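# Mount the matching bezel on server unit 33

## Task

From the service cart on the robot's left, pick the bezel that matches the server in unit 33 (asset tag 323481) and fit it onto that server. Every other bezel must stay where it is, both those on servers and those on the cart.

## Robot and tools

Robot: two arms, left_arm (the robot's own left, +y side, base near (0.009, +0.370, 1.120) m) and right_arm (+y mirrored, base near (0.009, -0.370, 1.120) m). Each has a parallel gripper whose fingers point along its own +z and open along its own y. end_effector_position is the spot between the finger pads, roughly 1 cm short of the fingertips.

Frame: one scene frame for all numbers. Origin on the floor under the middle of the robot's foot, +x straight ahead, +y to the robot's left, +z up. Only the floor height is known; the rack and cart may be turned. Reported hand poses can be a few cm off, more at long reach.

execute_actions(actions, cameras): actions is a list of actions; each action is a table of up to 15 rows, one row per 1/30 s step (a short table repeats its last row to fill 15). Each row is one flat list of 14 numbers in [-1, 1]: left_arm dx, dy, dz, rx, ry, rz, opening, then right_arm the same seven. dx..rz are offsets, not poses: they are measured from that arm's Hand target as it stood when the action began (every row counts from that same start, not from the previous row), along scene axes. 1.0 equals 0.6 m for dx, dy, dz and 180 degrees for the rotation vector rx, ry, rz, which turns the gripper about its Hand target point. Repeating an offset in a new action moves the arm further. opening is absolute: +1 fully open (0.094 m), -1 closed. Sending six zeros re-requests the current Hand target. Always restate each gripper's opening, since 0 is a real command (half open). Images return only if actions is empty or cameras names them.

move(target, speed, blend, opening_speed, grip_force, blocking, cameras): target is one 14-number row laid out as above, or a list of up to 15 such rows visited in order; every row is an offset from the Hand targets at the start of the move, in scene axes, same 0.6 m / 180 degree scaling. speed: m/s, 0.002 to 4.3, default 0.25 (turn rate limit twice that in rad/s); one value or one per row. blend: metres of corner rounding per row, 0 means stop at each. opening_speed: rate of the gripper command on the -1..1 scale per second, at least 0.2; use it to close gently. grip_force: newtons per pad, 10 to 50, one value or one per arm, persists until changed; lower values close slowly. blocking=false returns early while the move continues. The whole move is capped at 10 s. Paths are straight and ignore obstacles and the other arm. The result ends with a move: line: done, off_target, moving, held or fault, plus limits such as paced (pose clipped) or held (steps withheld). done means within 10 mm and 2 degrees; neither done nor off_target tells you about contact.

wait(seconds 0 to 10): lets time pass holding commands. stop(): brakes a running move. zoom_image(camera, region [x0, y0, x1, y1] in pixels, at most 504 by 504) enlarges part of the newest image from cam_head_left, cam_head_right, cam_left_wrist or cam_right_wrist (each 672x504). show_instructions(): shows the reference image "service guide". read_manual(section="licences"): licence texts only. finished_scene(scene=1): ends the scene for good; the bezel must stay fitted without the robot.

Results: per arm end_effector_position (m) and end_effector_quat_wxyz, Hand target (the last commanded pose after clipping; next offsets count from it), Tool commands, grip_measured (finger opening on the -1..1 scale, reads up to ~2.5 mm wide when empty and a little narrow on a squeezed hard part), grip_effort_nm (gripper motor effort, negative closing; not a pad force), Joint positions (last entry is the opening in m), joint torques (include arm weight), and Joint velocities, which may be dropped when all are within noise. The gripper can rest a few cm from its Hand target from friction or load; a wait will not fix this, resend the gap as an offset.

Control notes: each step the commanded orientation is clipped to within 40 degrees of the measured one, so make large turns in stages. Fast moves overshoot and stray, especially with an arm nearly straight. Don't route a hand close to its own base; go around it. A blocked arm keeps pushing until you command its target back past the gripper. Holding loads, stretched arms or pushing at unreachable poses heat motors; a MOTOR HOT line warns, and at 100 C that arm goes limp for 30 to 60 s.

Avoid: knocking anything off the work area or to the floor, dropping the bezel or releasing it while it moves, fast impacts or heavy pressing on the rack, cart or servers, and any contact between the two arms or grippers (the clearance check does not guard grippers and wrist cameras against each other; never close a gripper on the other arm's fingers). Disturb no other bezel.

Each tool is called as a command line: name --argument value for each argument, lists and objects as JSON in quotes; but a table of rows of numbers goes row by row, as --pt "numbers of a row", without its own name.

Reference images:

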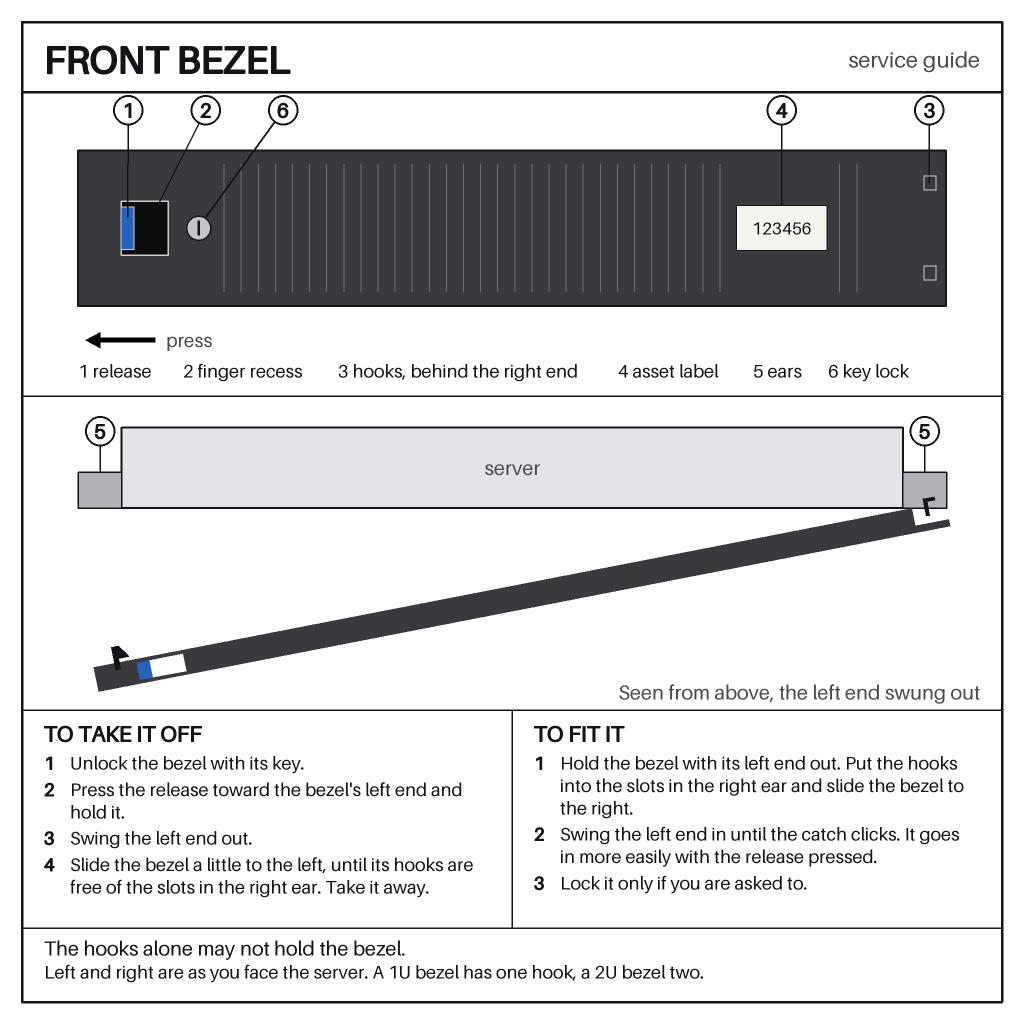

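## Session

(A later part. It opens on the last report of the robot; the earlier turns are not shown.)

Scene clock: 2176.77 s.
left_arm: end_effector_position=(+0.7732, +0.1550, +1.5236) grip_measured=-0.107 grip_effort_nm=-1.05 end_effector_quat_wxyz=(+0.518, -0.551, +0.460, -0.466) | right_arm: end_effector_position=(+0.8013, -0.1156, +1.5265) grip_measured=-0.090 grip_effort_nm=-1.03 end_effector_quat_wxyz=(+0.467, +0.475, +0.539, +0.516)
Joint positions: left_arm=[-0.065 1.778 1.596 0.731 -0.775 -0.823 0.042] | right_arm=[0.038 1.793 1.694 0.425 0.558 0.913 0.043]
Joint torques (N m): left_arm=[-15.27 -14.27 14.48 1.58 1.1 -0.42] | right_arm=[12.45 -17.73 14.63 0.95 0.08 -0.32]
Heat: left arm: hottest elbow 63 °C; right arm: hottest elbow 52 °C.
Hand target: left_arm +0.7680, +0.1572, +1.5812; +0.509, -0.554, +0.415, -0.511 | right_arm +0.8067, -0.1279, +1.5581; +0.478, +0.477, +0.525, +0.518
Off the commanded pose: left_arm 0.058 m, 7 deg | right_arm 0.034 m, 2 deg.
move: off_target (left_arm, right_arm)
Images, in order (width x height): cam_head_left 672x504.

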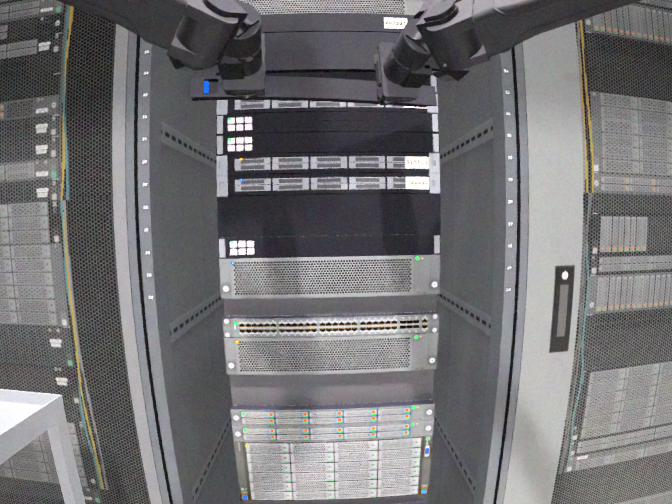

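move --target '[0.063,0.010,-0.025,0,0,0,-0.2,0.042,0,-0.022,0,0,0,-0.2]' --speed 0.06 --cameras '["cam_head_left"]'

zoom_image --camera "cam_head_left" --region '[365, 70, 465, 130]'

zoom_image --camera "cam_head_left" --region '[185, 70, 285, 130]'

Scene clock: 2204.57 s.
left_arm: end_effector_position=(+0.7924, +0.1502, +1.5304) grip_measured=-0.107 grip_effort_nm=-1.05 end_effector_quat_wxyz=(+0.512, -0.545, +0.457, -0.481) | right_arm: end_effector_position=(+0.8159, -0.1211, +1.5390) grip_measured=-0.091 grip_effort_nm=-1.03 end_effector_quat_wxyz=(+0.475, +0.467, +0.537, +0.518)
Joint positions: left_arm=[-0.051 1.81 1.667 0.68 -0.733 -0.856 0.042] | right_arm=[0.027 1.81 1.755 0.396 0.535 0.896 0.043]
Joint torques (N m): left_arm=[-11.93 -13.04 16.05 1.31 1.2 -0.51] | right_arm=[10.64 -15.62 15.2 1.17 -0.21 -0.03]
Heat: left arm: hottest elbow 65 °C; right arm: hottest elbow 55 °C.
Hand target: left_arm +0.8058, +0.1630, +1.5661; +0.509, -0.555, +0.415, -0.511 | right_arm +0.8317, -0.1277, +1.5449; +0.478, +0.477, +0.525, +0.518
Off the commanded pose: left_arm 0.040 m, 6 deg | right_arm 0.018 m, 2 deg.
move: off_target (left_arm, right_arm)
Images, in order (width x height): cam_head_left 672x504.

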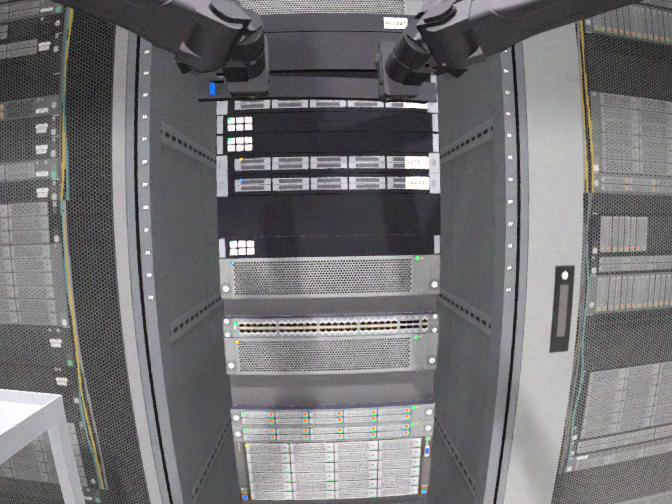

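Scaled by 5.040 from the camera's 672x504 image, which has a finer 960x720 frame.

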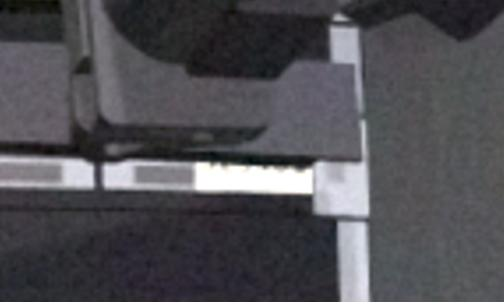

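Scaled by 5.040 from the camera's 672x504 image, which has a finer 960x720 frame.

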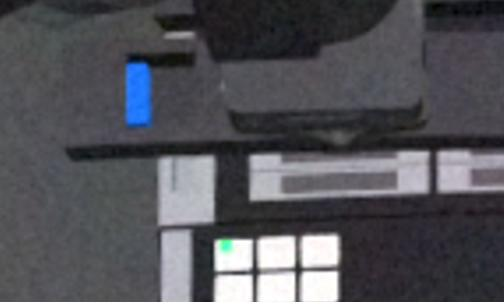

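move --target '[0.013,0,-0.014,0.004,0,0,-0.2,0.013,0,-0.024,0.004,0,0,-0.2]' --speed 0.06 --cameras '["cam_head_left","cam_right_wrist"]'

zoom_image --camera "cam_head_left" --region '[365, 70, 465, 130]'

Scene clock: 2214.70 s.
left_arm: end_effector_position=(+0.8000, +0.1496, +1.5189) grip_measured=-0.107 grip_effort_nm=-1.05 end_effector_quat_wxyz=(+0.513, -0.545, +0.459, -0.479) | right_arm: end_effector_position=(+0.8237, -0.1215, +1.5259) grip_measured=-0.091 grip_effort_nm=-1.03 end_effector_quat_wxyz=(+0.473, +0.467, +0.539, +0.518)
Joint positions: left_arm=[-0.035 1.826 1.673 0.68 -0.72 -0.863 0.042] | right_arm=[0.008 1.824 1.758 0.396 0.516 0.906 0.043]
Joint torques (N m): left_arm=[-12.4 -13.51 16.24 1.29 1.26 -0.39] | right_arm=[10.4 -15.5 14.97 1.78 -0.25 0.08]
Heat: left arm: hottest elbow 70 °C; right arm: hottest elbow 55 °C.
Hand target: left_arm +0.8136, +0.1631, +1.5578; +0.512, -0.551, +0.418, -0.508 | right_arm +0.8396, -0.1278, +1.5306; +0.475, +0.479, +0.522, +0.521
Off the commanded pose: left_arm 0.043 m, 6 deg | right_arm 0.018 m, 3 deg.
move: off_target (left_arm, right_arm)
camera_calibration:
cam_right_wrist: T_world_to_cam=[[-0.0146896, -0.0382076, -0.999162, 1.53165], [-0.661043, 0.750108, -0.0189653, 0.669668], [0.750204, 0.66021, -0.0362757, -0.356193], [0, 0, 0, 1]] pos_world=[0.732396, -0.208641, 1.53015]
Images, in order (width x height): cam_head_left 672x504, cam_right_wrist 672x504.

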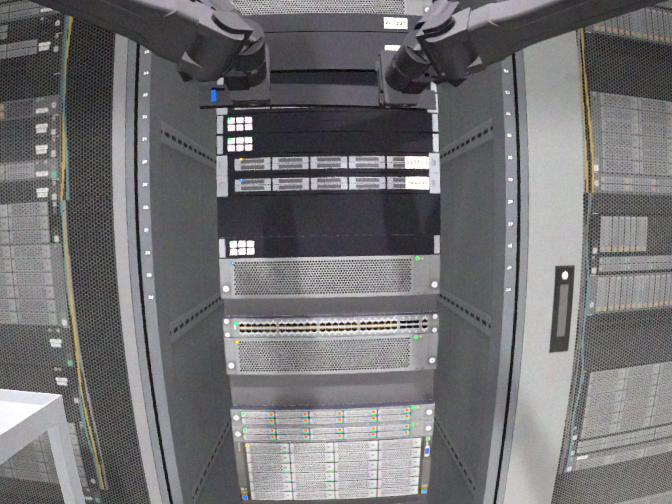

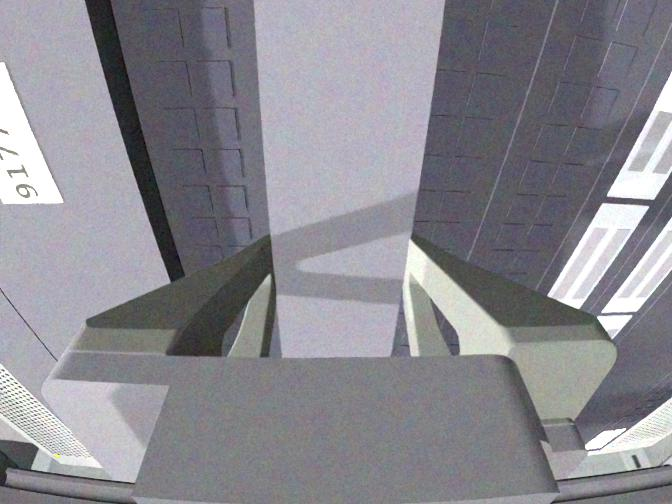

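Scaled by 5.040 from the camera's 672x504 image, which has a finer 960x720 frame.

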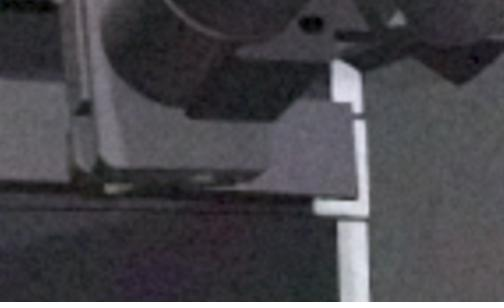

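move --target '[0.018,0,0.010,0.003,0,0,-0.2,0.018,0,0.003,0.003,0,0,-0.2]' --speed 0.06 --cameras '["cam_head_left","cam_right_wrist"]'

zoom_image --camera "cam_head_left" --region '[365, 70, 465, 130]'

zoom_image --camera "cam_head_left" --region '[185, 70, 285, 130]'

Scene clock: 2230.87 s.
left_arm: end_effector_position=(+0.8115, +0.1516, +1.5274) grip_measured=-0.107 grip_effort_nm=-1.05 end_effector_quat_wxyz=(+0.516, -0.541, +0.460, -0.479) | right_arm: end_effector_position=(+0.8305, -0.1204, +1.5314) grip_measured=-0.091 grip_effort_nm=-1.03 end_effector_quat_wxyz=(+0.473, +0.469, +0.533, +0.522)
Joint positions: left_arm=[-0.028 1.841 1.724 0.646 -0.709 -0.856 0.042] | right_arm=[0.007 1.842 1.794 0.388 0.513 0.913 0.043]
Joint torques (N m): left_arm=[-12.63 -13.39 16.43 1.36 1.06 -0.41] | right_arm=[10.34 -15.44 15.65 1.06 -0.45 0.22]
Heat: left arm: hottest elbow 73 °C; right arm: hottest elbow 58 °C.
Hand target: left_arm +0.8244, +0.1630, +1.5636; +0.515, -0.549, +0.421, -0.506 | right_arm +0.8504, -0.1277, +1.5322; +0.473, +0.482, +0.520, +0.524
Off the commanded pose: left_arm 0.040 m, 6 deg | right_arm 0.021 m, 2 deg.
move: off_target (left_arm, right_arm)
camera_calibration:
cam_right_wrist: T_world_to_cam=[[-0.00750472, -0.0254091, -0.999649, 1.53368], [-0.657719, 0.753129, -0.0142053, 0.663713], [0.753226, 0.657382, -0.0223641, -0.386004], [0, 0, 0, 1]] pos_world=[0.738795, -0.20714, 1.53394]
Images, in order (width x height): cam_head_left 672x504, cam_right_wrist 672x504.

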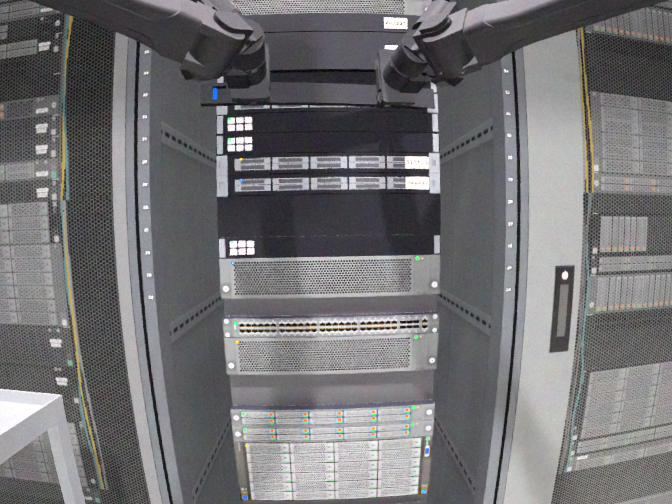

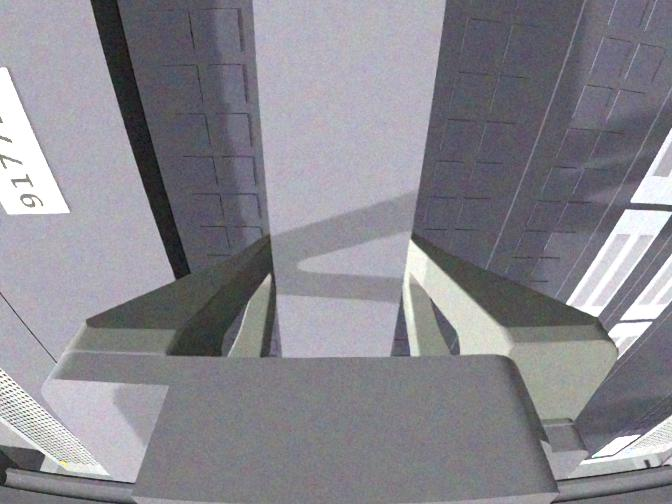

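Scaled by 5.040 from the camera's 672x504 image, which has a finer 960x720 frame.

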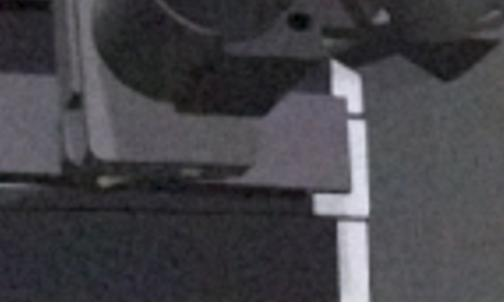

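Scaled by 5.040 from the camera's 672x504 image, which has a finer 960x720 frame.

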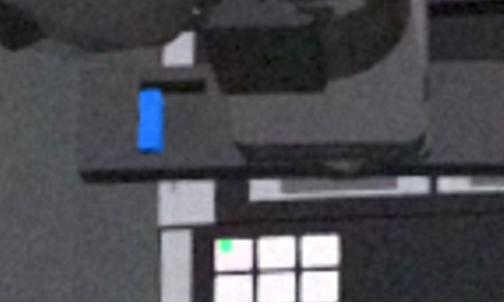

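move --target '[0.014,-0.003,-0.007,0,0,0,-0.2,0.014,-0.004,-0.010,0,0,0,-0.2]' --speed 0.06 --cameras '["cam_head_left","cam_right_wrist"]'

zoom_image --camera "cam_head_left" --region '[365, 70, 465, 130]'

zoom_image --camera "cam_right_wrist" --region '[100, 0, 504, 280]'

Scene clock: 2241.13 s.
left_arm: end_effector_position=(+0.8211, +0.1525, +1.5273) grip_measured=-0.107 grip_effort_nm=-1.05 end_effector_quat_wxyz=(+0.519, -0.539, +0.458, -0.480) | right_arm: end_effector_position=(+0.8335, -0.1200, +1.5313) grip_measured=-0.091 grip_effort_nm=-1.03 end_effector_quat_wxyz=(+0.471, +0.469, +0.532, +0.524)
Joint positions: left_arm=[-0.018 1.86 1.757 0.635 -0.697 -0.856 0.042] | right_arm=[0.004 1.848 1.805 0.384 0.507 0.918 0.043]
Joint torques (N m): left_arm=[-12.92 -13.45 16.21 1.28 0.93 -0.49] | right_arm=[9.41 -15.03 15.95 1.16 -0.7 0.11]
Heat: left arm: hottest elbow 73 °C; right arm: hottest elbow 57 °C.
Hand target: left_arm +0.8328, +0.1611, +1.5595; +0.515, -0.549, +0.421, -0.506 | right_arm +0.8588, -0.1302, +1.5263; +0.473, +0.482, +0.519, +0.524
Off the commanded pose: left_arm 0.035 m, 5 deg | right_arm 0.028 m, 2 deg.
move: off_target (left_arm, right_arm)
camera_calibration:
cam_right_wrist: T_world_to_cam=[[-0.0053783, -0.0204259, -0.999777, 1.53256], [-0.659269, 0.751814, -0.0118134, 0.662803], [0.751888, 0.659059, -0.0175097, -0.394587], [0, 0, 0, 1]] pos_world=[0.741893, -0.206944, 1.53314]
Images, in order (width x height): cam_head_left 672x504, cam_right_wrist 672x504.

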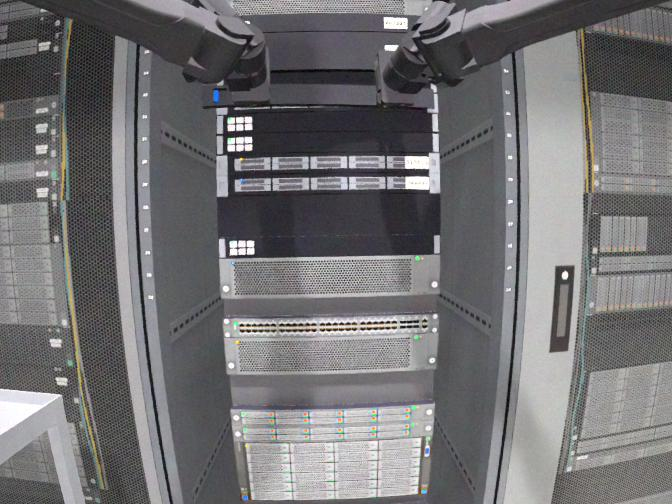

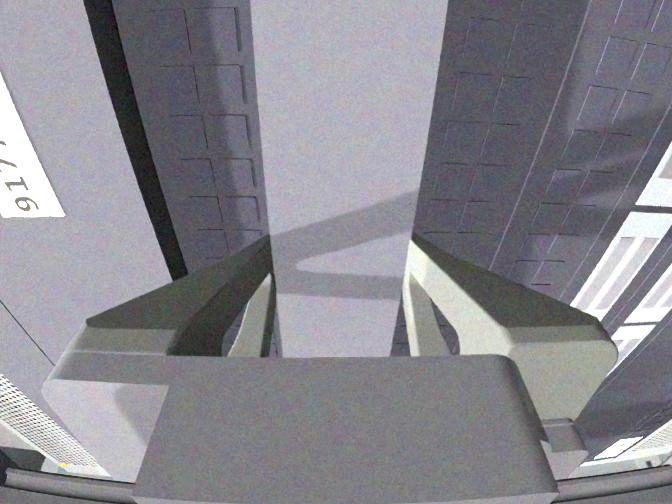

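Scaled by 5.040 from the camera's 672x504 image, which has a finer 960x720 frame.

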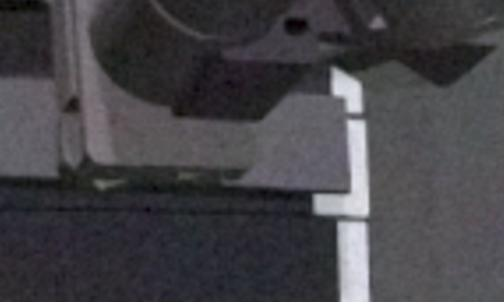

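Scaled by 1.248 from the camera's 672x504 image, which has a finer 960x720 frame.

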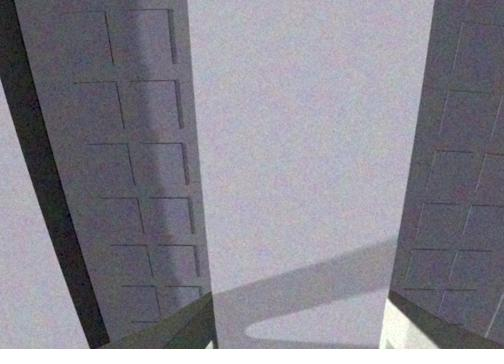

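move --target '[-0.035,-0.018,-0.010,0,0,0.005,-0.2,-0.028,-0.020,-0.012,0,0,0.005,-0.2]' --speed 0.06 --cameras '["cam_head_left"]'

zoom_image --camera "cam_head_left" --region '[365, 70, 465, 130]'

Scene clock: 2257.53 s.
left_arm: end_effector_position=(+0.8207, +0.1522, +1.5227) grip_measured=-0.107 grip_effort_nm=-1.05 end_effector_quat_wxyz=(+0.525, -0.544, +0.451, -0.473) | right_arm: end_effector_position=(+0.8329, -0.1214, +1.5248) grip_measured=-0.091 grip_effort_nm=-1.04 end_effector_quat_wxyz=(+0.468, +0.465, +0.535, +0.528)
Joint positions: left_arm=[-0.018 1.873 1.757 0.673 -0.715 -0.84 0.042] | right_arm=[-0.006 1.84 1.784 0.387 0.485 0.926 0.043]
Joint torques (N m): left_arm=[-15.21 -14.74 11.7 2.61 0.38 -0.38] | right_arm=[9.47 -18.67 9.8 1.91 -0.56 0.15]
Heat: left arm: hottest elbow 76 °C; right arm: hottest elbow 56 °C.
Hand target: left_arm +0.8119, +0.1506, +1.5535; +0.519, -0.552, +0.416, -0.502 | right_arm +0.8419, -0.1421, +1.5192; +0.469, +0.478, +0.523, +0.527
Off the commanded pose: left_arm 0.032 m, 5 deg | right_arm 0.023 m, 2 deg.
move: off_target (left_arm, right_arm)
Images, in order (width x height): cam_head_left 672x504.

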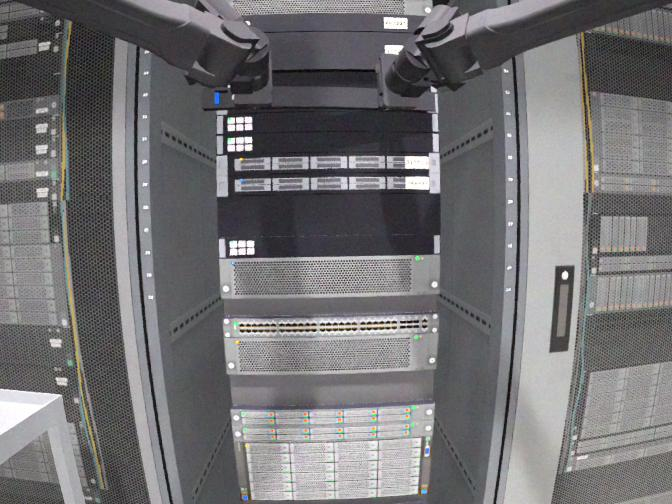

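Scaled by 5.040 from the camera's 672x504 image, which has a finer 960x720 frame.

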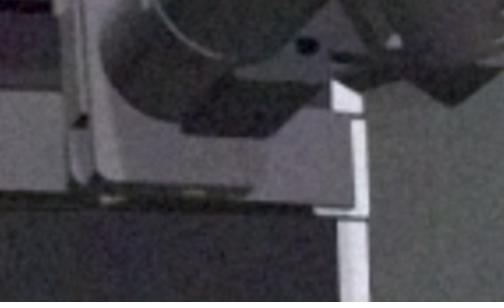

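move --pt "-0.073 0.0107 0.0117 0 0 0 -0.2 -0.073 0.0135 0.0155 0 0 0 -0.2" --pt "0.002 0.0107 0.0117 0 0 0 -0.2 0.002 0.0135 0.0155 0 0 0 -0.2" --speed 0.08 --cameras '["cam_head_left"]'

zoom_image --camera "cam_head_left" --region '[365, 70, 465, 130]'

Scene clock: 2272.57 s.
left_arm: end_effector_position=(+0.8014, +0.1461, +1.5239) grip_measured=-0.107 grip_effort_nm=-1.05 end_effector_quat_wxyz=(+0.524, -0.542, +0.458, -0.471) | right_arm: end_effector_position=(+0.8248, -0.1253, +1.5250) grip_measured=-0.091 grip_effort_nm=-1.04 end_effector_quat_wxyz=(+0.463, +0.468, +0.535, +0.529)
Joint positions: left_arm=[-0.043 1.845 1.699 0.7 -0.735 -0.823 0.042] | right_arm=[-0.002 1.815 1.749 0.39 0.49 0.937 0.043]
Joint torques (N m): left_arm=[-12.81 -13.45 15.94 1.25 1.14 -0.54] | right_arm=[10.17 -15.74 15.34 1.11 -0.25 -0.02]
Heat: left arm: hottest elbow 73 °C; right arm: hottest elbow 55 °C.
Hand target: left_arm +0.8130, +0.1569, +1.5606; +0.519, -0.552, +0.416, -0.502 | right_arm +0.8431, -0.1341, +1.5285; +0.469, +0.478, +0.523, +0.527
Off the commanded pose: left_arm 0.040 m, 6 deg | right_arm 0.021 m, 2 deg.
move: off_target (left_arm, right_arm)
Images, in order (width x height): cam_head_left 672x504.

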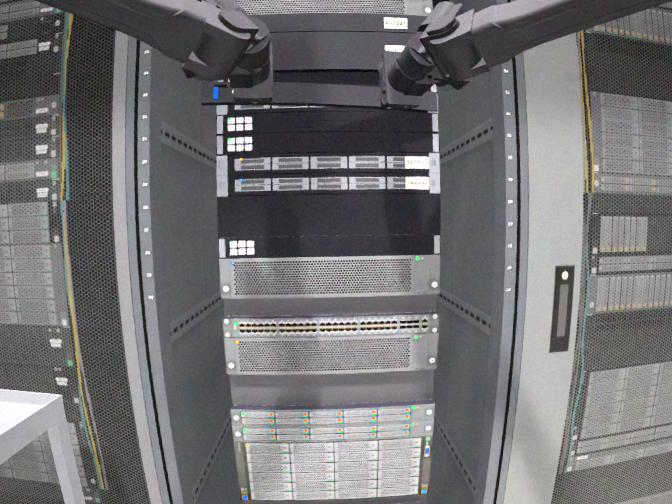

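Scaled by 5.040 from the camera's 672x504 image, which has a finer 960x720 frame.

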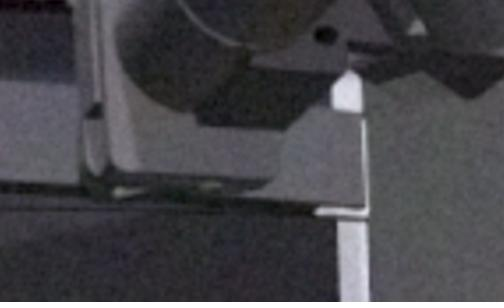

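move --pt "-0.073 0 0.002 0 0 0 -0.2 -0.073 0 0.006 0 0 0 -0.2" --pt "0.016 0 0.002 0 0 0 -0.2 0.018 0 0.006 0 0 0 -0.2" --speed 0.08 --cameras '["cam_head_left"]'

zoom_image --camera "cam_head_left" --region '[365, 70, 465, 130]'

zoom_image --camera "cam_head_left" --region '[185, 70, 285, 130]'

Scene clock: 2291.30 s.
left_arm: end_effector_position=(+0.8118, +0.1479, +1.5289) grip_measured=-0.107 grip_effort_nm=-1.05 end_effector_quat_wxyz=(+0.524, -0.542, +0.455, -0.474) | right_arm: end_effector_position=(+0.8307, -0.1245, +1.5312) grip_measured=-0.091 grip_effort_nm=-1.03 end_effector_quat_wxyz=(+0.464, +0.466, +0.536, +0.530)
Joint positions: left_arm=[-0.035 1.86 1.741 0.674 -0.724 -0.83 0.042] | right_arm=[-0.002 1.827 1.785 0.366 0.487 0.935 0.043]
Joint torques (N m): left_arm=[-12.86 -13.57 15.9 1.21 0.99 -0.53] | right_arm=[9.88 -15.21 16.7 1.1 -0.35 0.01]
Heat: left arm: hottest elbow 72 °C; right arm: hottest elbow 55 °C.
Hand target: left_arm +0.8226, +0.1570, +1.5619; +0.519, -0.552, +0.416, -0.502 | right_arm +0.8540, -0.1343, +1.5321; +0.469, +0.478, +0.523, +0.527
Off the commanded pose: left_arm 0.036 m, 6 deg | right_arm 0.025 m, 2 deg.
move: off_target (left_arm, right_arm)
Images, in order (width x height): cam_head_left 672x504.

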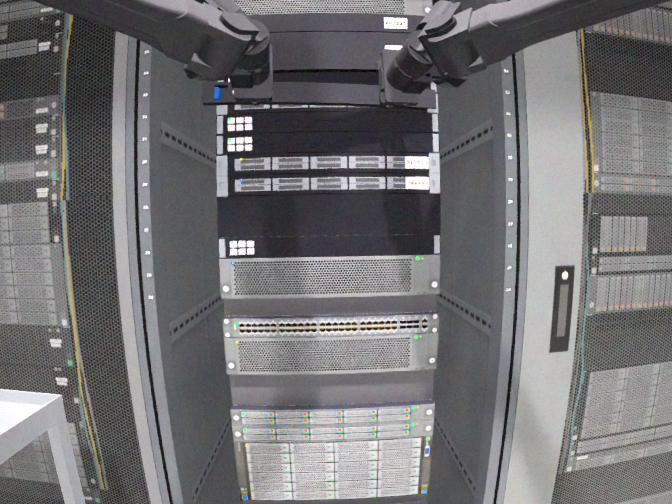

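Scaled by 5.040 from the camera's 672x504 image, which has a finer 960x720 frame.

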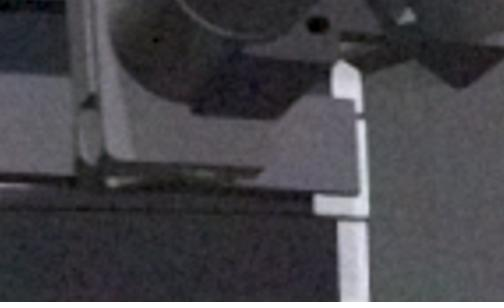

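Scaled by 5.040 from the camera's 672x504 image, which has a finer 960x720 frame.

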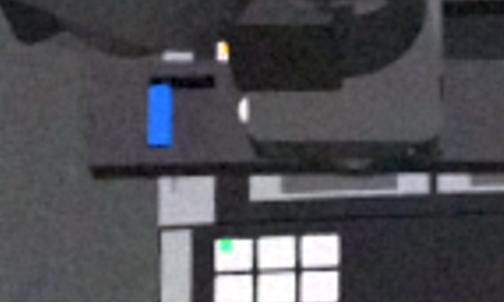

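move --pt "-0.07 -0.005 -0.007 0 0 0 -0.2 -0.07 -0.005 -0.005 0 0 0 -0.2" --pt "0.014 -0.005 -0.007 0 0 0 -0.2 0.016 -0.005 -0.005 0 0 0 -0.2" --speed 0.08 --cameras '["cam_head_left"]'

zoom_image --camera "cam_head_left" --region '[365, 70, 465, 130]'

zoom_image --camera "cam_head_left" --region '[185, 70, 285, 130]'

Scene clock: 2305.50 s.
left_arm: end_effector_position=(+0.8218, +0.1478, +1.5257) grip_measured=-0.107 grip_effort_nm=-1.05 end_effector_quat_wxyz=(+0.524, -0.542, +0.454, -0.474) | right_arm: end_effector_position=(+0.8338, -0.1247, +1.5285) grip_measured=-0.091 grip_effort_nm=-1.03 end_effector_quat_wxyz=(+0.462, +0.466, +0.539, +0.528)
Joint positions: left_arm=[-0.023 1.881 1.773 0.661 -0.715 -0.837 0.042] | right_arm=[-0.007 1.832 1.793 0.355 0.483 0.936 0.043]
Joint torques (N m): left_arm=[-13.45 -13.45 15.72 1.35 0.93 -0.53] | right_arm=[9.17 -14.8 17.5 1.21 -0.67 0.03]
Heat: left arm: hottest elbow 73 °C; right arm: hottest elbow 59 °C.
Hand target: left_arm +0.8310, +0.1539, +1.5576; +0.519, -0.552, +0.416, -0.503 | right_arm +0.8636, -0.1371, +1.5291; +0.469, +0.478, +0.523, +0.527
Off the commanded pose: left_arm 0.034 m, 6 deg | right_arm 0.032 m, 2 deg.
move: off_target (left_arm, right_arm)
Images, in order (width x height): cam_head_left 672x504.

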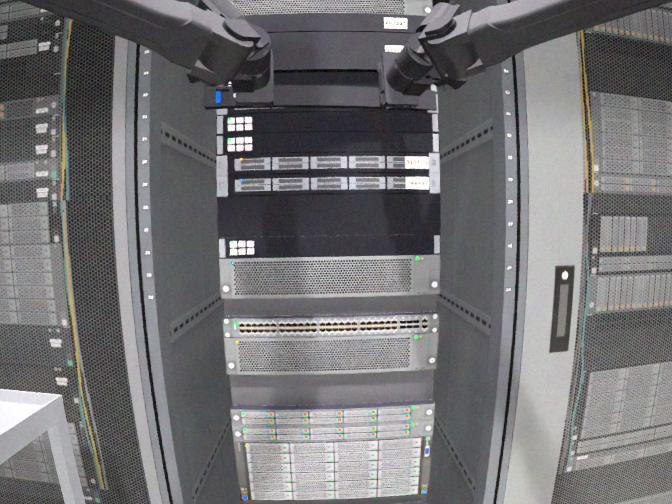

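Scaled by 5.040 from the camera's 672x504 image, which has a finer 960x720 frame.

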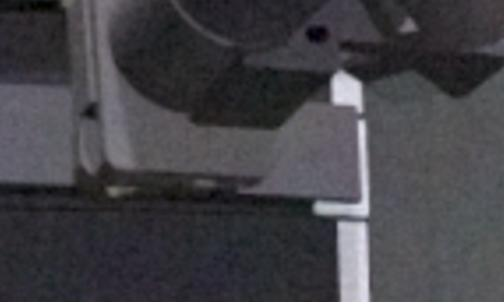

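Scaled by 5.040 from the camera's 672x504 image, which has a finer 960x720 frame.

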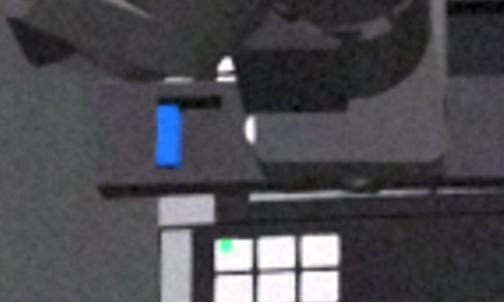

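zoom_image --camera "cam_head_left" --region '[415, 85, 455, 115]'

zoom_image --camera "cam_head_left" --region '[415, 150, 455, 200]'

Scaled by 12.600 from the camera's 672x504 image, which has a finer 960x720 frame.

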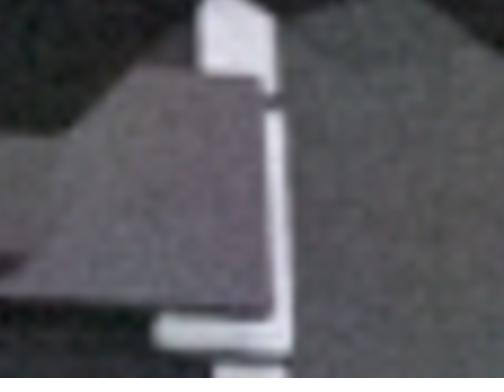

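Scaled by 10.080 from the camera's 672x504 image, which has a finer 960x720 frame.

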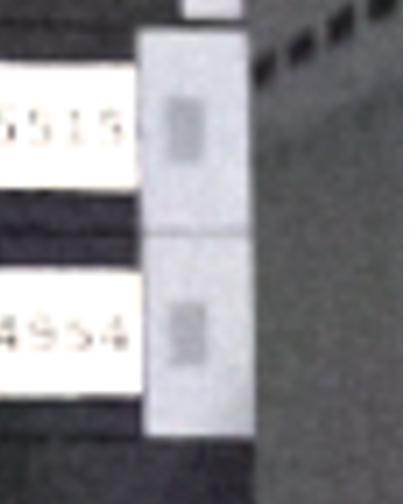

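move --pt "-0.125 -0.003 0 0 0 0.028 -0.2 -0.1 0.002 0 0 0 0.028 -0.2" --pt "-0.057 -0.003 0 0 0 0.028 -0.2 -0.031 0.002 0 0 0 0.028 -0.2" --speed 0.08 --cameras '["cam_head_left"]'

zoom_image --camera "cam_head_left" --region '[415, 85, 455, 115]'

zoom_image --camera "cam_head_left" --region '[185, 70, 285, 130]'

Scene clock: 2384.67 s.
left_arm: end_effector_position=(+0.7852, +0.1430, +1.5267) grip_measured=-0.107 grip_effort_nm=-1.05 end_effector_quat_wxyz=(+0.545, -0.561, +0.430, -0.452) | right_arm: end_effector_position=(+0.8228, -0.1261, +1.5300) grip_measured=-0.092 grip_effort_nm=-1.03 end_effector_quat_wxyz=(+0.442, +0.440, +0.556, +0.550)
Joint positions: left_arm=[-0.073 1.874 1.693 0.851 -0.813 -0.735 0.042] | right_arm=[-0.016 1.782 1.74 0.311 0.4 0.956 0.043]
Joint torques (N m): left_arm=[-12.45 -13.1 15.62 1.02 1.13 -0.49] | right_arm=[9.47 -15.15 15.66 1.21 -0.28 0.11]
Heat: left arm: hottest elbow 77 °C; right arm: hottest elbow 62 °C.
Hand target: left_arm +0.7968, +0.1521, +1.5576; +0.541, -0.570, +0.392, -0.479 | right_arm +0.8450, -0.1359, +1.5290; +0.445, +0.454, +0.544, +0.547
Off the commanded pose: left_arm 0.034 m, 5 deg | right_arm 0.024 m, 2 deg.
move: off_target (left_arm, right_arm)
Images, in order (width x height): cam_head_left 672x504.

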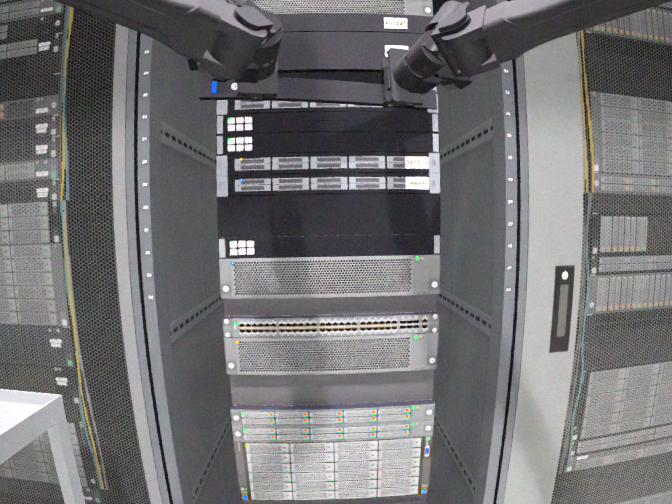

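Scaled by 12.600 from the camera's 672x504 image, which has a finer 960x720 frame.

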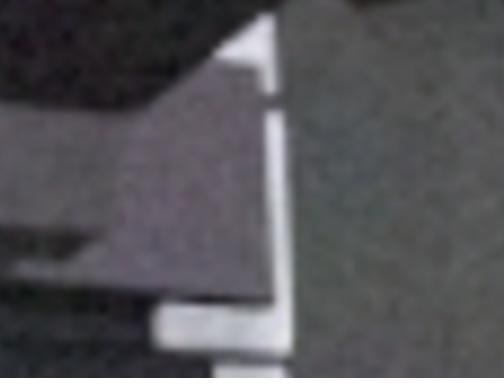

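Scaled by 5.040 from the camera's 672x504 image, which has a finer 960x720 frame.

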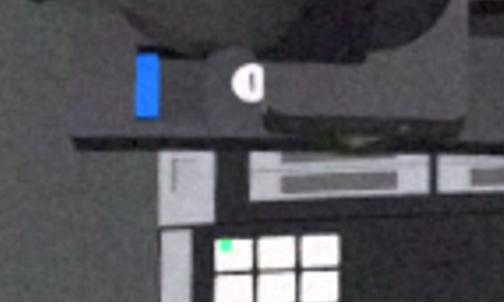

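move --target '[0.022,-0.002,-0.003,0,0,0,-0.2,0.022,-0.002,-0.003,0,0,0,-0.2]' --speed 0.05

move --target '[0.01,-0.007,0,0,0,0,-0.2,0.01,-0.007,0,0,0,0,-0.2]' --speed 0.05 --cameras '["cam_head_left"]'

zoom_image --camera "cam_head_left" --region '[415, 85, 455, 115]'

Scene clock: 2396.80 s.
left_arm: end_effector_position=(+0.8009, +0.1459, +1.5273) grip_measured=-0.107 grip_effort_nm=-1.05 end_effector_quat_wxyz=(+0.547, -0.560, +0.428, -0.451) | right_arm: end_effector_position=(+0.8276, -0.1250, +1.5303) grip_measured=-0.092 grip_effort_nm=-1.03 end_effector_quat_wxyz=(+0.439, +0.441, +0.557, +0.550)
Joint positions: left_arm=[-0.056 1.897 1.745 0.819 -0.799 -0.744 0.042] | right_arm=[-0.018 1.793 1.762 0.292 0.398 0.963 0.043]
Joint torques (N m): left_arm=[-13.22 -13.16 15.5 1.09 0.99 -0.53] | right_arm=[8.7 -14.27 17.24 1.35 -0.67 0.09]
Heat: left arm: hottest elbow 76 °C; right arm: hottest elbow 64 °C.
Hand target: left_arm +0.8100, +0.1509, +1.5557; +0.541, -0.570, +0.392, -0.479 | right_arm +0.8582, -0.1372, +1.5274; +0.445, +0.454, +0.544, +0.547
Off the commanded pose: left_arm 0.030 m, 5 deg | right_arm 0.033 m, 2 deg.
move: off_target (left_arm, right_arm)

Scene clock: 2397.80 s.
left_arm: end_effector_position=(+0.8094, +0.1471, +1.5278) grip_measured=-0.107 grip_effort_nm=-1.05 end_effector_quat_wxyz=(+0.549, -0.562, +0.425, -0.449) | right_arm: end_effector_position=(+0.8301, -0.1245, +1.5302) grip_measured=-0.092 grip_effort_nm=-1.03 end_effector_quat_wxyz=(+0.436, +0.440, +0.559, +0.551)
Joint positions: left_arm=[-0.049 1.915 1.779 0.808 -0.797 -0.744 0.042] | right_arm=[-0.022 1.797 1.774 0.277 0.39 0.969 0.043]
Joint torques (N m): left_arm=[-14.04 -13.27 15.28 0.98 0.98 -0.54] | right_arm=[8.18 -14.74 17.33 1.33 -0.69 0.03]
Heat: left arm: hottest elbow 76 °C; right arm: hottest elbow 64 °C.
Hand target: left_arm +0.8160, +0.1469, +1.5559; +0.541, -0.570, +0.392, -0.479 | right_arm +0.8642, -0.1413, +1.5272; +0.445, +0.454, +0.544, +0.547
Off the commanded pose: left_arm 0.029 m, 5 deg | right_arm 0.038 m, 3 deg.
move: off_target (left_arm, right_arm)
Images, in order (width x height): cam_head_left 672x504.

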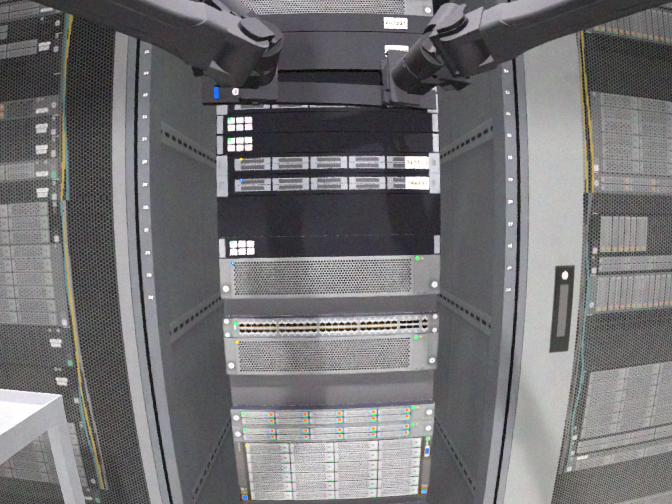

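Scaled by 12.600 from the camera's 672x504 image, which has a finer 960x720 frame.

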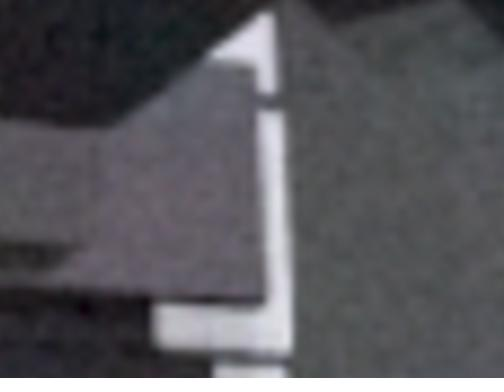

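move --pt "-0.03 -0.02 0 0 0 0 -0.2 -0.015 -0.015 0 0 0 0 -0.2" --pt "-0.02 -0.035 0 0 0 0 -0.2 0 -0.03 0 0 0 0 -0.2" --speed 0.03 --cameras '["cam_head_left"]'

zoom_image --camera "cam_head_left" --region '[415, 85, 455, 115]'

Scene clock: 2407.13 s.
left_arm: end_effector_position=(+0.8104, +0.1458, +1.5243) grip_measured=-0.107 grip_effort_nm=-1.05 end_effector_quat_wxyz=(+0.550, -0.568, +0.419, -0.446) | right_arm: end_effector_position=(+0.8308, -0.1243, +1.5288) grip_measured=-0.092 grip_effort_nm=-1.03 end_effector_quat_wxyz=(+0.433, +0.436, +0.563, +0.553)
Joint positions: left_arm=[-0.049 1.929 1.79 0.828 -0.811 -0.739 0.042] | right_arm=[-0.026 1.795 1.774 0.267 0.376 0.969 0.043]
Joint torques (N m): left_arm=[-16.97 -12.92 14.32 1.77 0.67 -0.32] | right_arm=[6.89 -16.62 15.35 1.47 -0.81 0.11]
Heat: left arm: hottest elbow 77 °C; right arm: hottest elbow 66 °C.
Hand target: left_arm +0.8040, +0.1256, +1.5557; +0.541, -0.570, +0.392, -0.479 | right_arm +0.8642, -0.1592, +1.5272; +0.445, +0.454, +0.544, +0.547
Off the commanded pose: left_arm 0.038 m, 5 deg | right_arm 0.048 m, 3 deg.
move: off_target (left_arm, right_arm)
Images, in order (width x height): cam_head_left 672x504.

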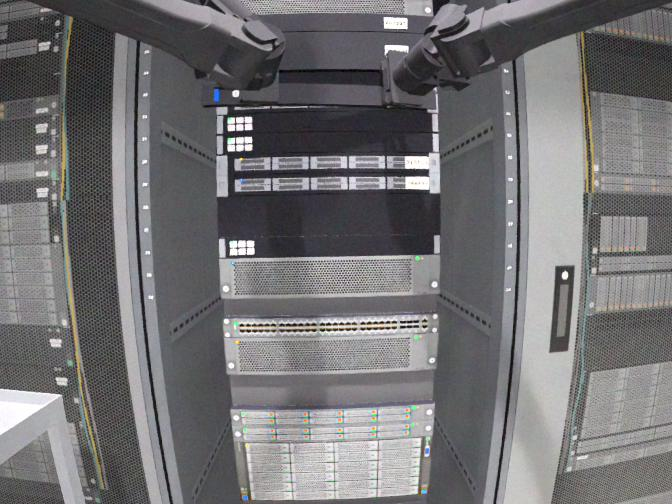

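Scaled by 12.600 from the camera's 672x504 image, which has a finer 960x720 frame.

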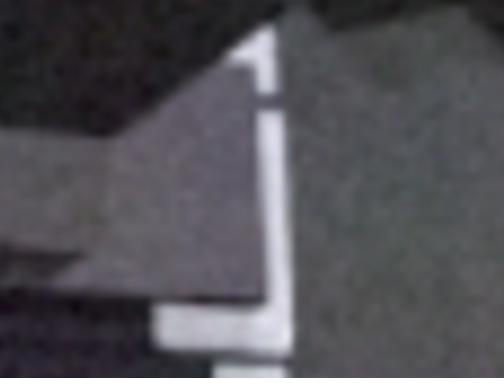

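wait --seconds 0.1 --cameras '["cam_head_left","cam_head_right"]'

zoom_image --camera "cam_head_right" --region '[391, 85, 431, 115]'

zoom_image --camera "cam_head_left" --region '[415, 85, 455, 115]'

Scene clock: 2443.80 s.
left_arm: end_effector_position=(+0.8104, +0.1459, +1.5245) grip_measured=-0.107 grip_effort_nm=-1.05 end_effector_quat_wxyz=(+0.550, -0.568, +0.419, -0.446) | right_arm: end_effector_position=(+0.8308, -0.1243, +1.5288) grip_measured=-0.092 grip_effort_nm=-1.03 end_effector_quat_wxyz=(+0.433, +0.436, +0.563, +0.553)
Joint positions: left_arm=[-0.049 1.929 1.79 0.828 -0.811 -0.739 0.042] | right_arm=[-0.026 1.795 1.774 0.267 0.376 0.969 0.043]
Joint torques (N m): left_arm=[-16.67 -12.86 14.35 1.73 0.66 -0.32] | right_arm=[6.71 -16.62 15.43 1.47 -0.82 0.09]
Heat: left arm: hottest elbow 76 °C; right arm: hottest elbow 66 °C.
Hand target: left_arm +0.8040, +0.1257, +1.5558; +0.541, -0.570, +0.392, -0.479 | right_arm +0.8642, -0.1592, +1.5272; +0.445, +0.454, +0.544, +0.547
Tool commands: left_gripper/opening=-0.2 right_gripper/opening=-0.2
Off the commanded pose: left_arm 0.038 m, 5 deg | right_arm 0.048 m, 3 deg.
wait: 0.10 s; at rest from the start
Images, in order (width x height): cam_head_left 672x504, cam_head_right 672x504.

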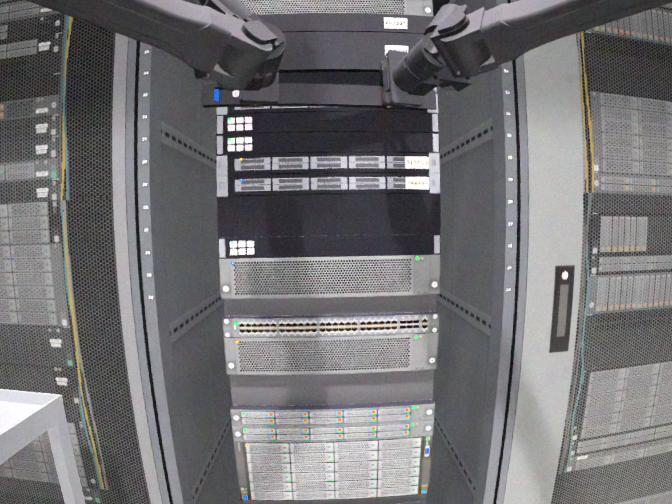

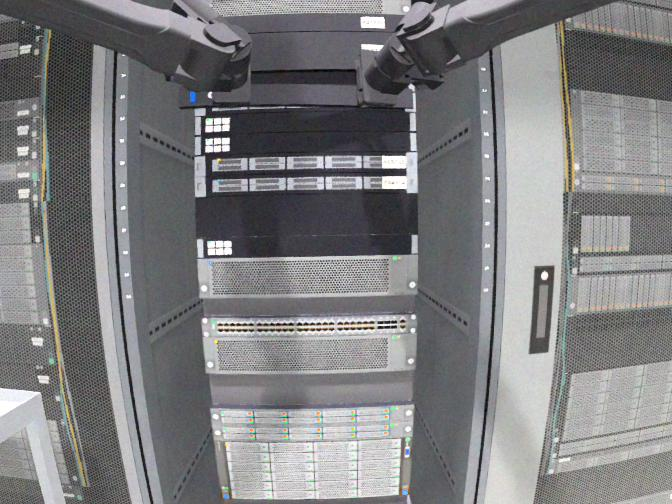

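Scaled by 12.600 from the camera's 672x504 image, which has a finer 960x720 frame.

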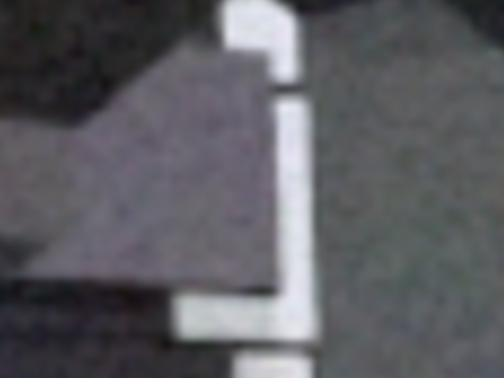

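Scaled by 12.600 from the camera's 672x504 image, which has a finer 960x720 frame.

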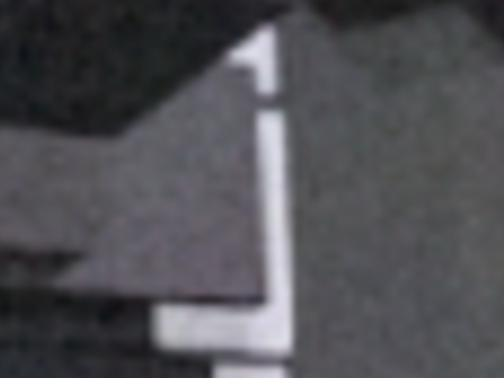

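move --pt "-0.11 0.032 0.008 0 0 0 -0.2 -0.10 0.025 0.01 0 0 0 -0.2" --pt "-0.023 0.032 0.01 0 0 0 -0.2 -0.032 0.025 0.01 0 0 0 -0.2" --speed 0.08 --cameras '["cam_head_left","cam_head_right"]'

zoom_image --camera "cam_head_right" --region '[391, 85, 431, 115]'

zoom_image --camera "cam_head_left" --region '[415, 85, 455, 115]'

zoom_image --camera "cam_head_left" --region '[185, 70, 285, 130]'

Scene clock: 2482.57 s.
left_arm: end_effector_position=(+0.7795, +0.1359, +1.5306) grip_measured=-0.107 grip_effort_nm=-1.05 end_effector_quat_wxyz=(+0.546, -0.559, +0.430, -0.452) | right_arm: end_effector_position=(+0.8211, -0.1325, +1.5332) grip_measured=-0.093 grip_effort_nm=-1.03 end_effector_quat_wxyz=(+0.437, +0.442, +0.555, +0.553)
Joint positions: left_arm=[-0.088 1.879 1.695 0.867 -0.821 -0.719 0.042] | right_arm=[-0.019 1.765 1.731 0.297 0.393 0.971 0.043]
Joint torques (N m): left_arm=[-12.69 -13.16 15.57 0.99 1.03 -0.49] | right_arm=[9.11 -14.56 15.9 1.39 -0.21 -0.03]
Heat: left arm: hottest elbow 75 °C; right arm: hottest elbow 65 °C.
Hand target: left_arm +0.7903, +0.1449, +1.5617; +0.541, -0.570, +0.392, -0.479 | right_arm +0.8449, -0.1442, +1.5331; +0.445, +0.454, +0.544, +0.547
Off the commanded pose: left_arm 0.034 m, 6 deg | right_arm 0.027 m, 2 deg.
move: off_target (left_arm, right_arm)
Images, in order (width x height): cam_head_left 672x504, cam_head_right 672x504.

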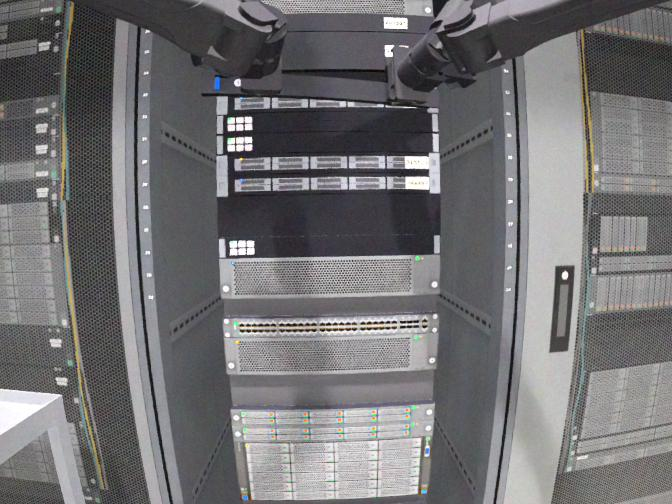

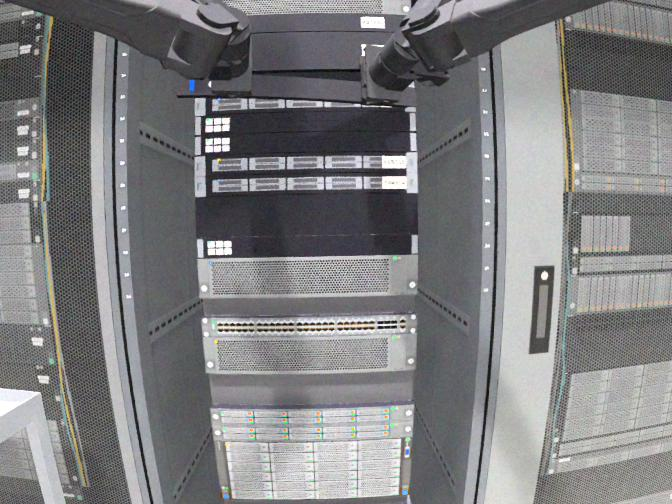

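Scaled by 12.600 from the camera's 672x504 image, which has a finer 960x720 frame.

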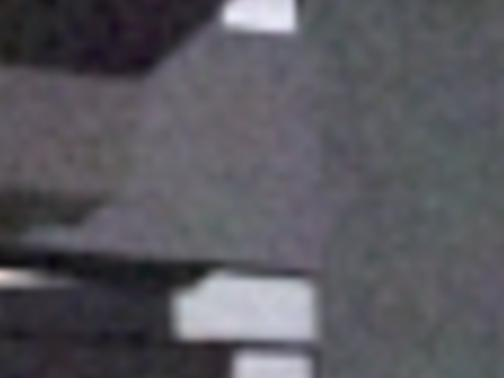

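Scaled by 12.600 from the camera's 672x504 image, which has a finer 960x720 frame.

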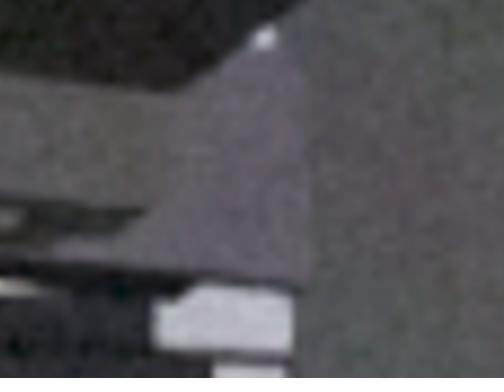

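Scaled by 5.040 from the camera's 672x504 image, which has a finer 960x720 frame.

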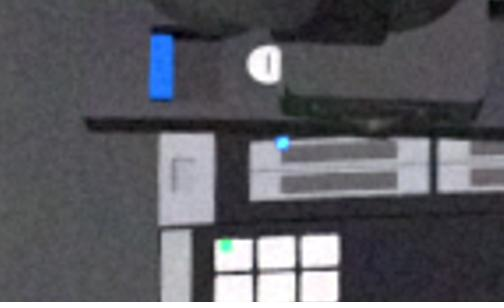

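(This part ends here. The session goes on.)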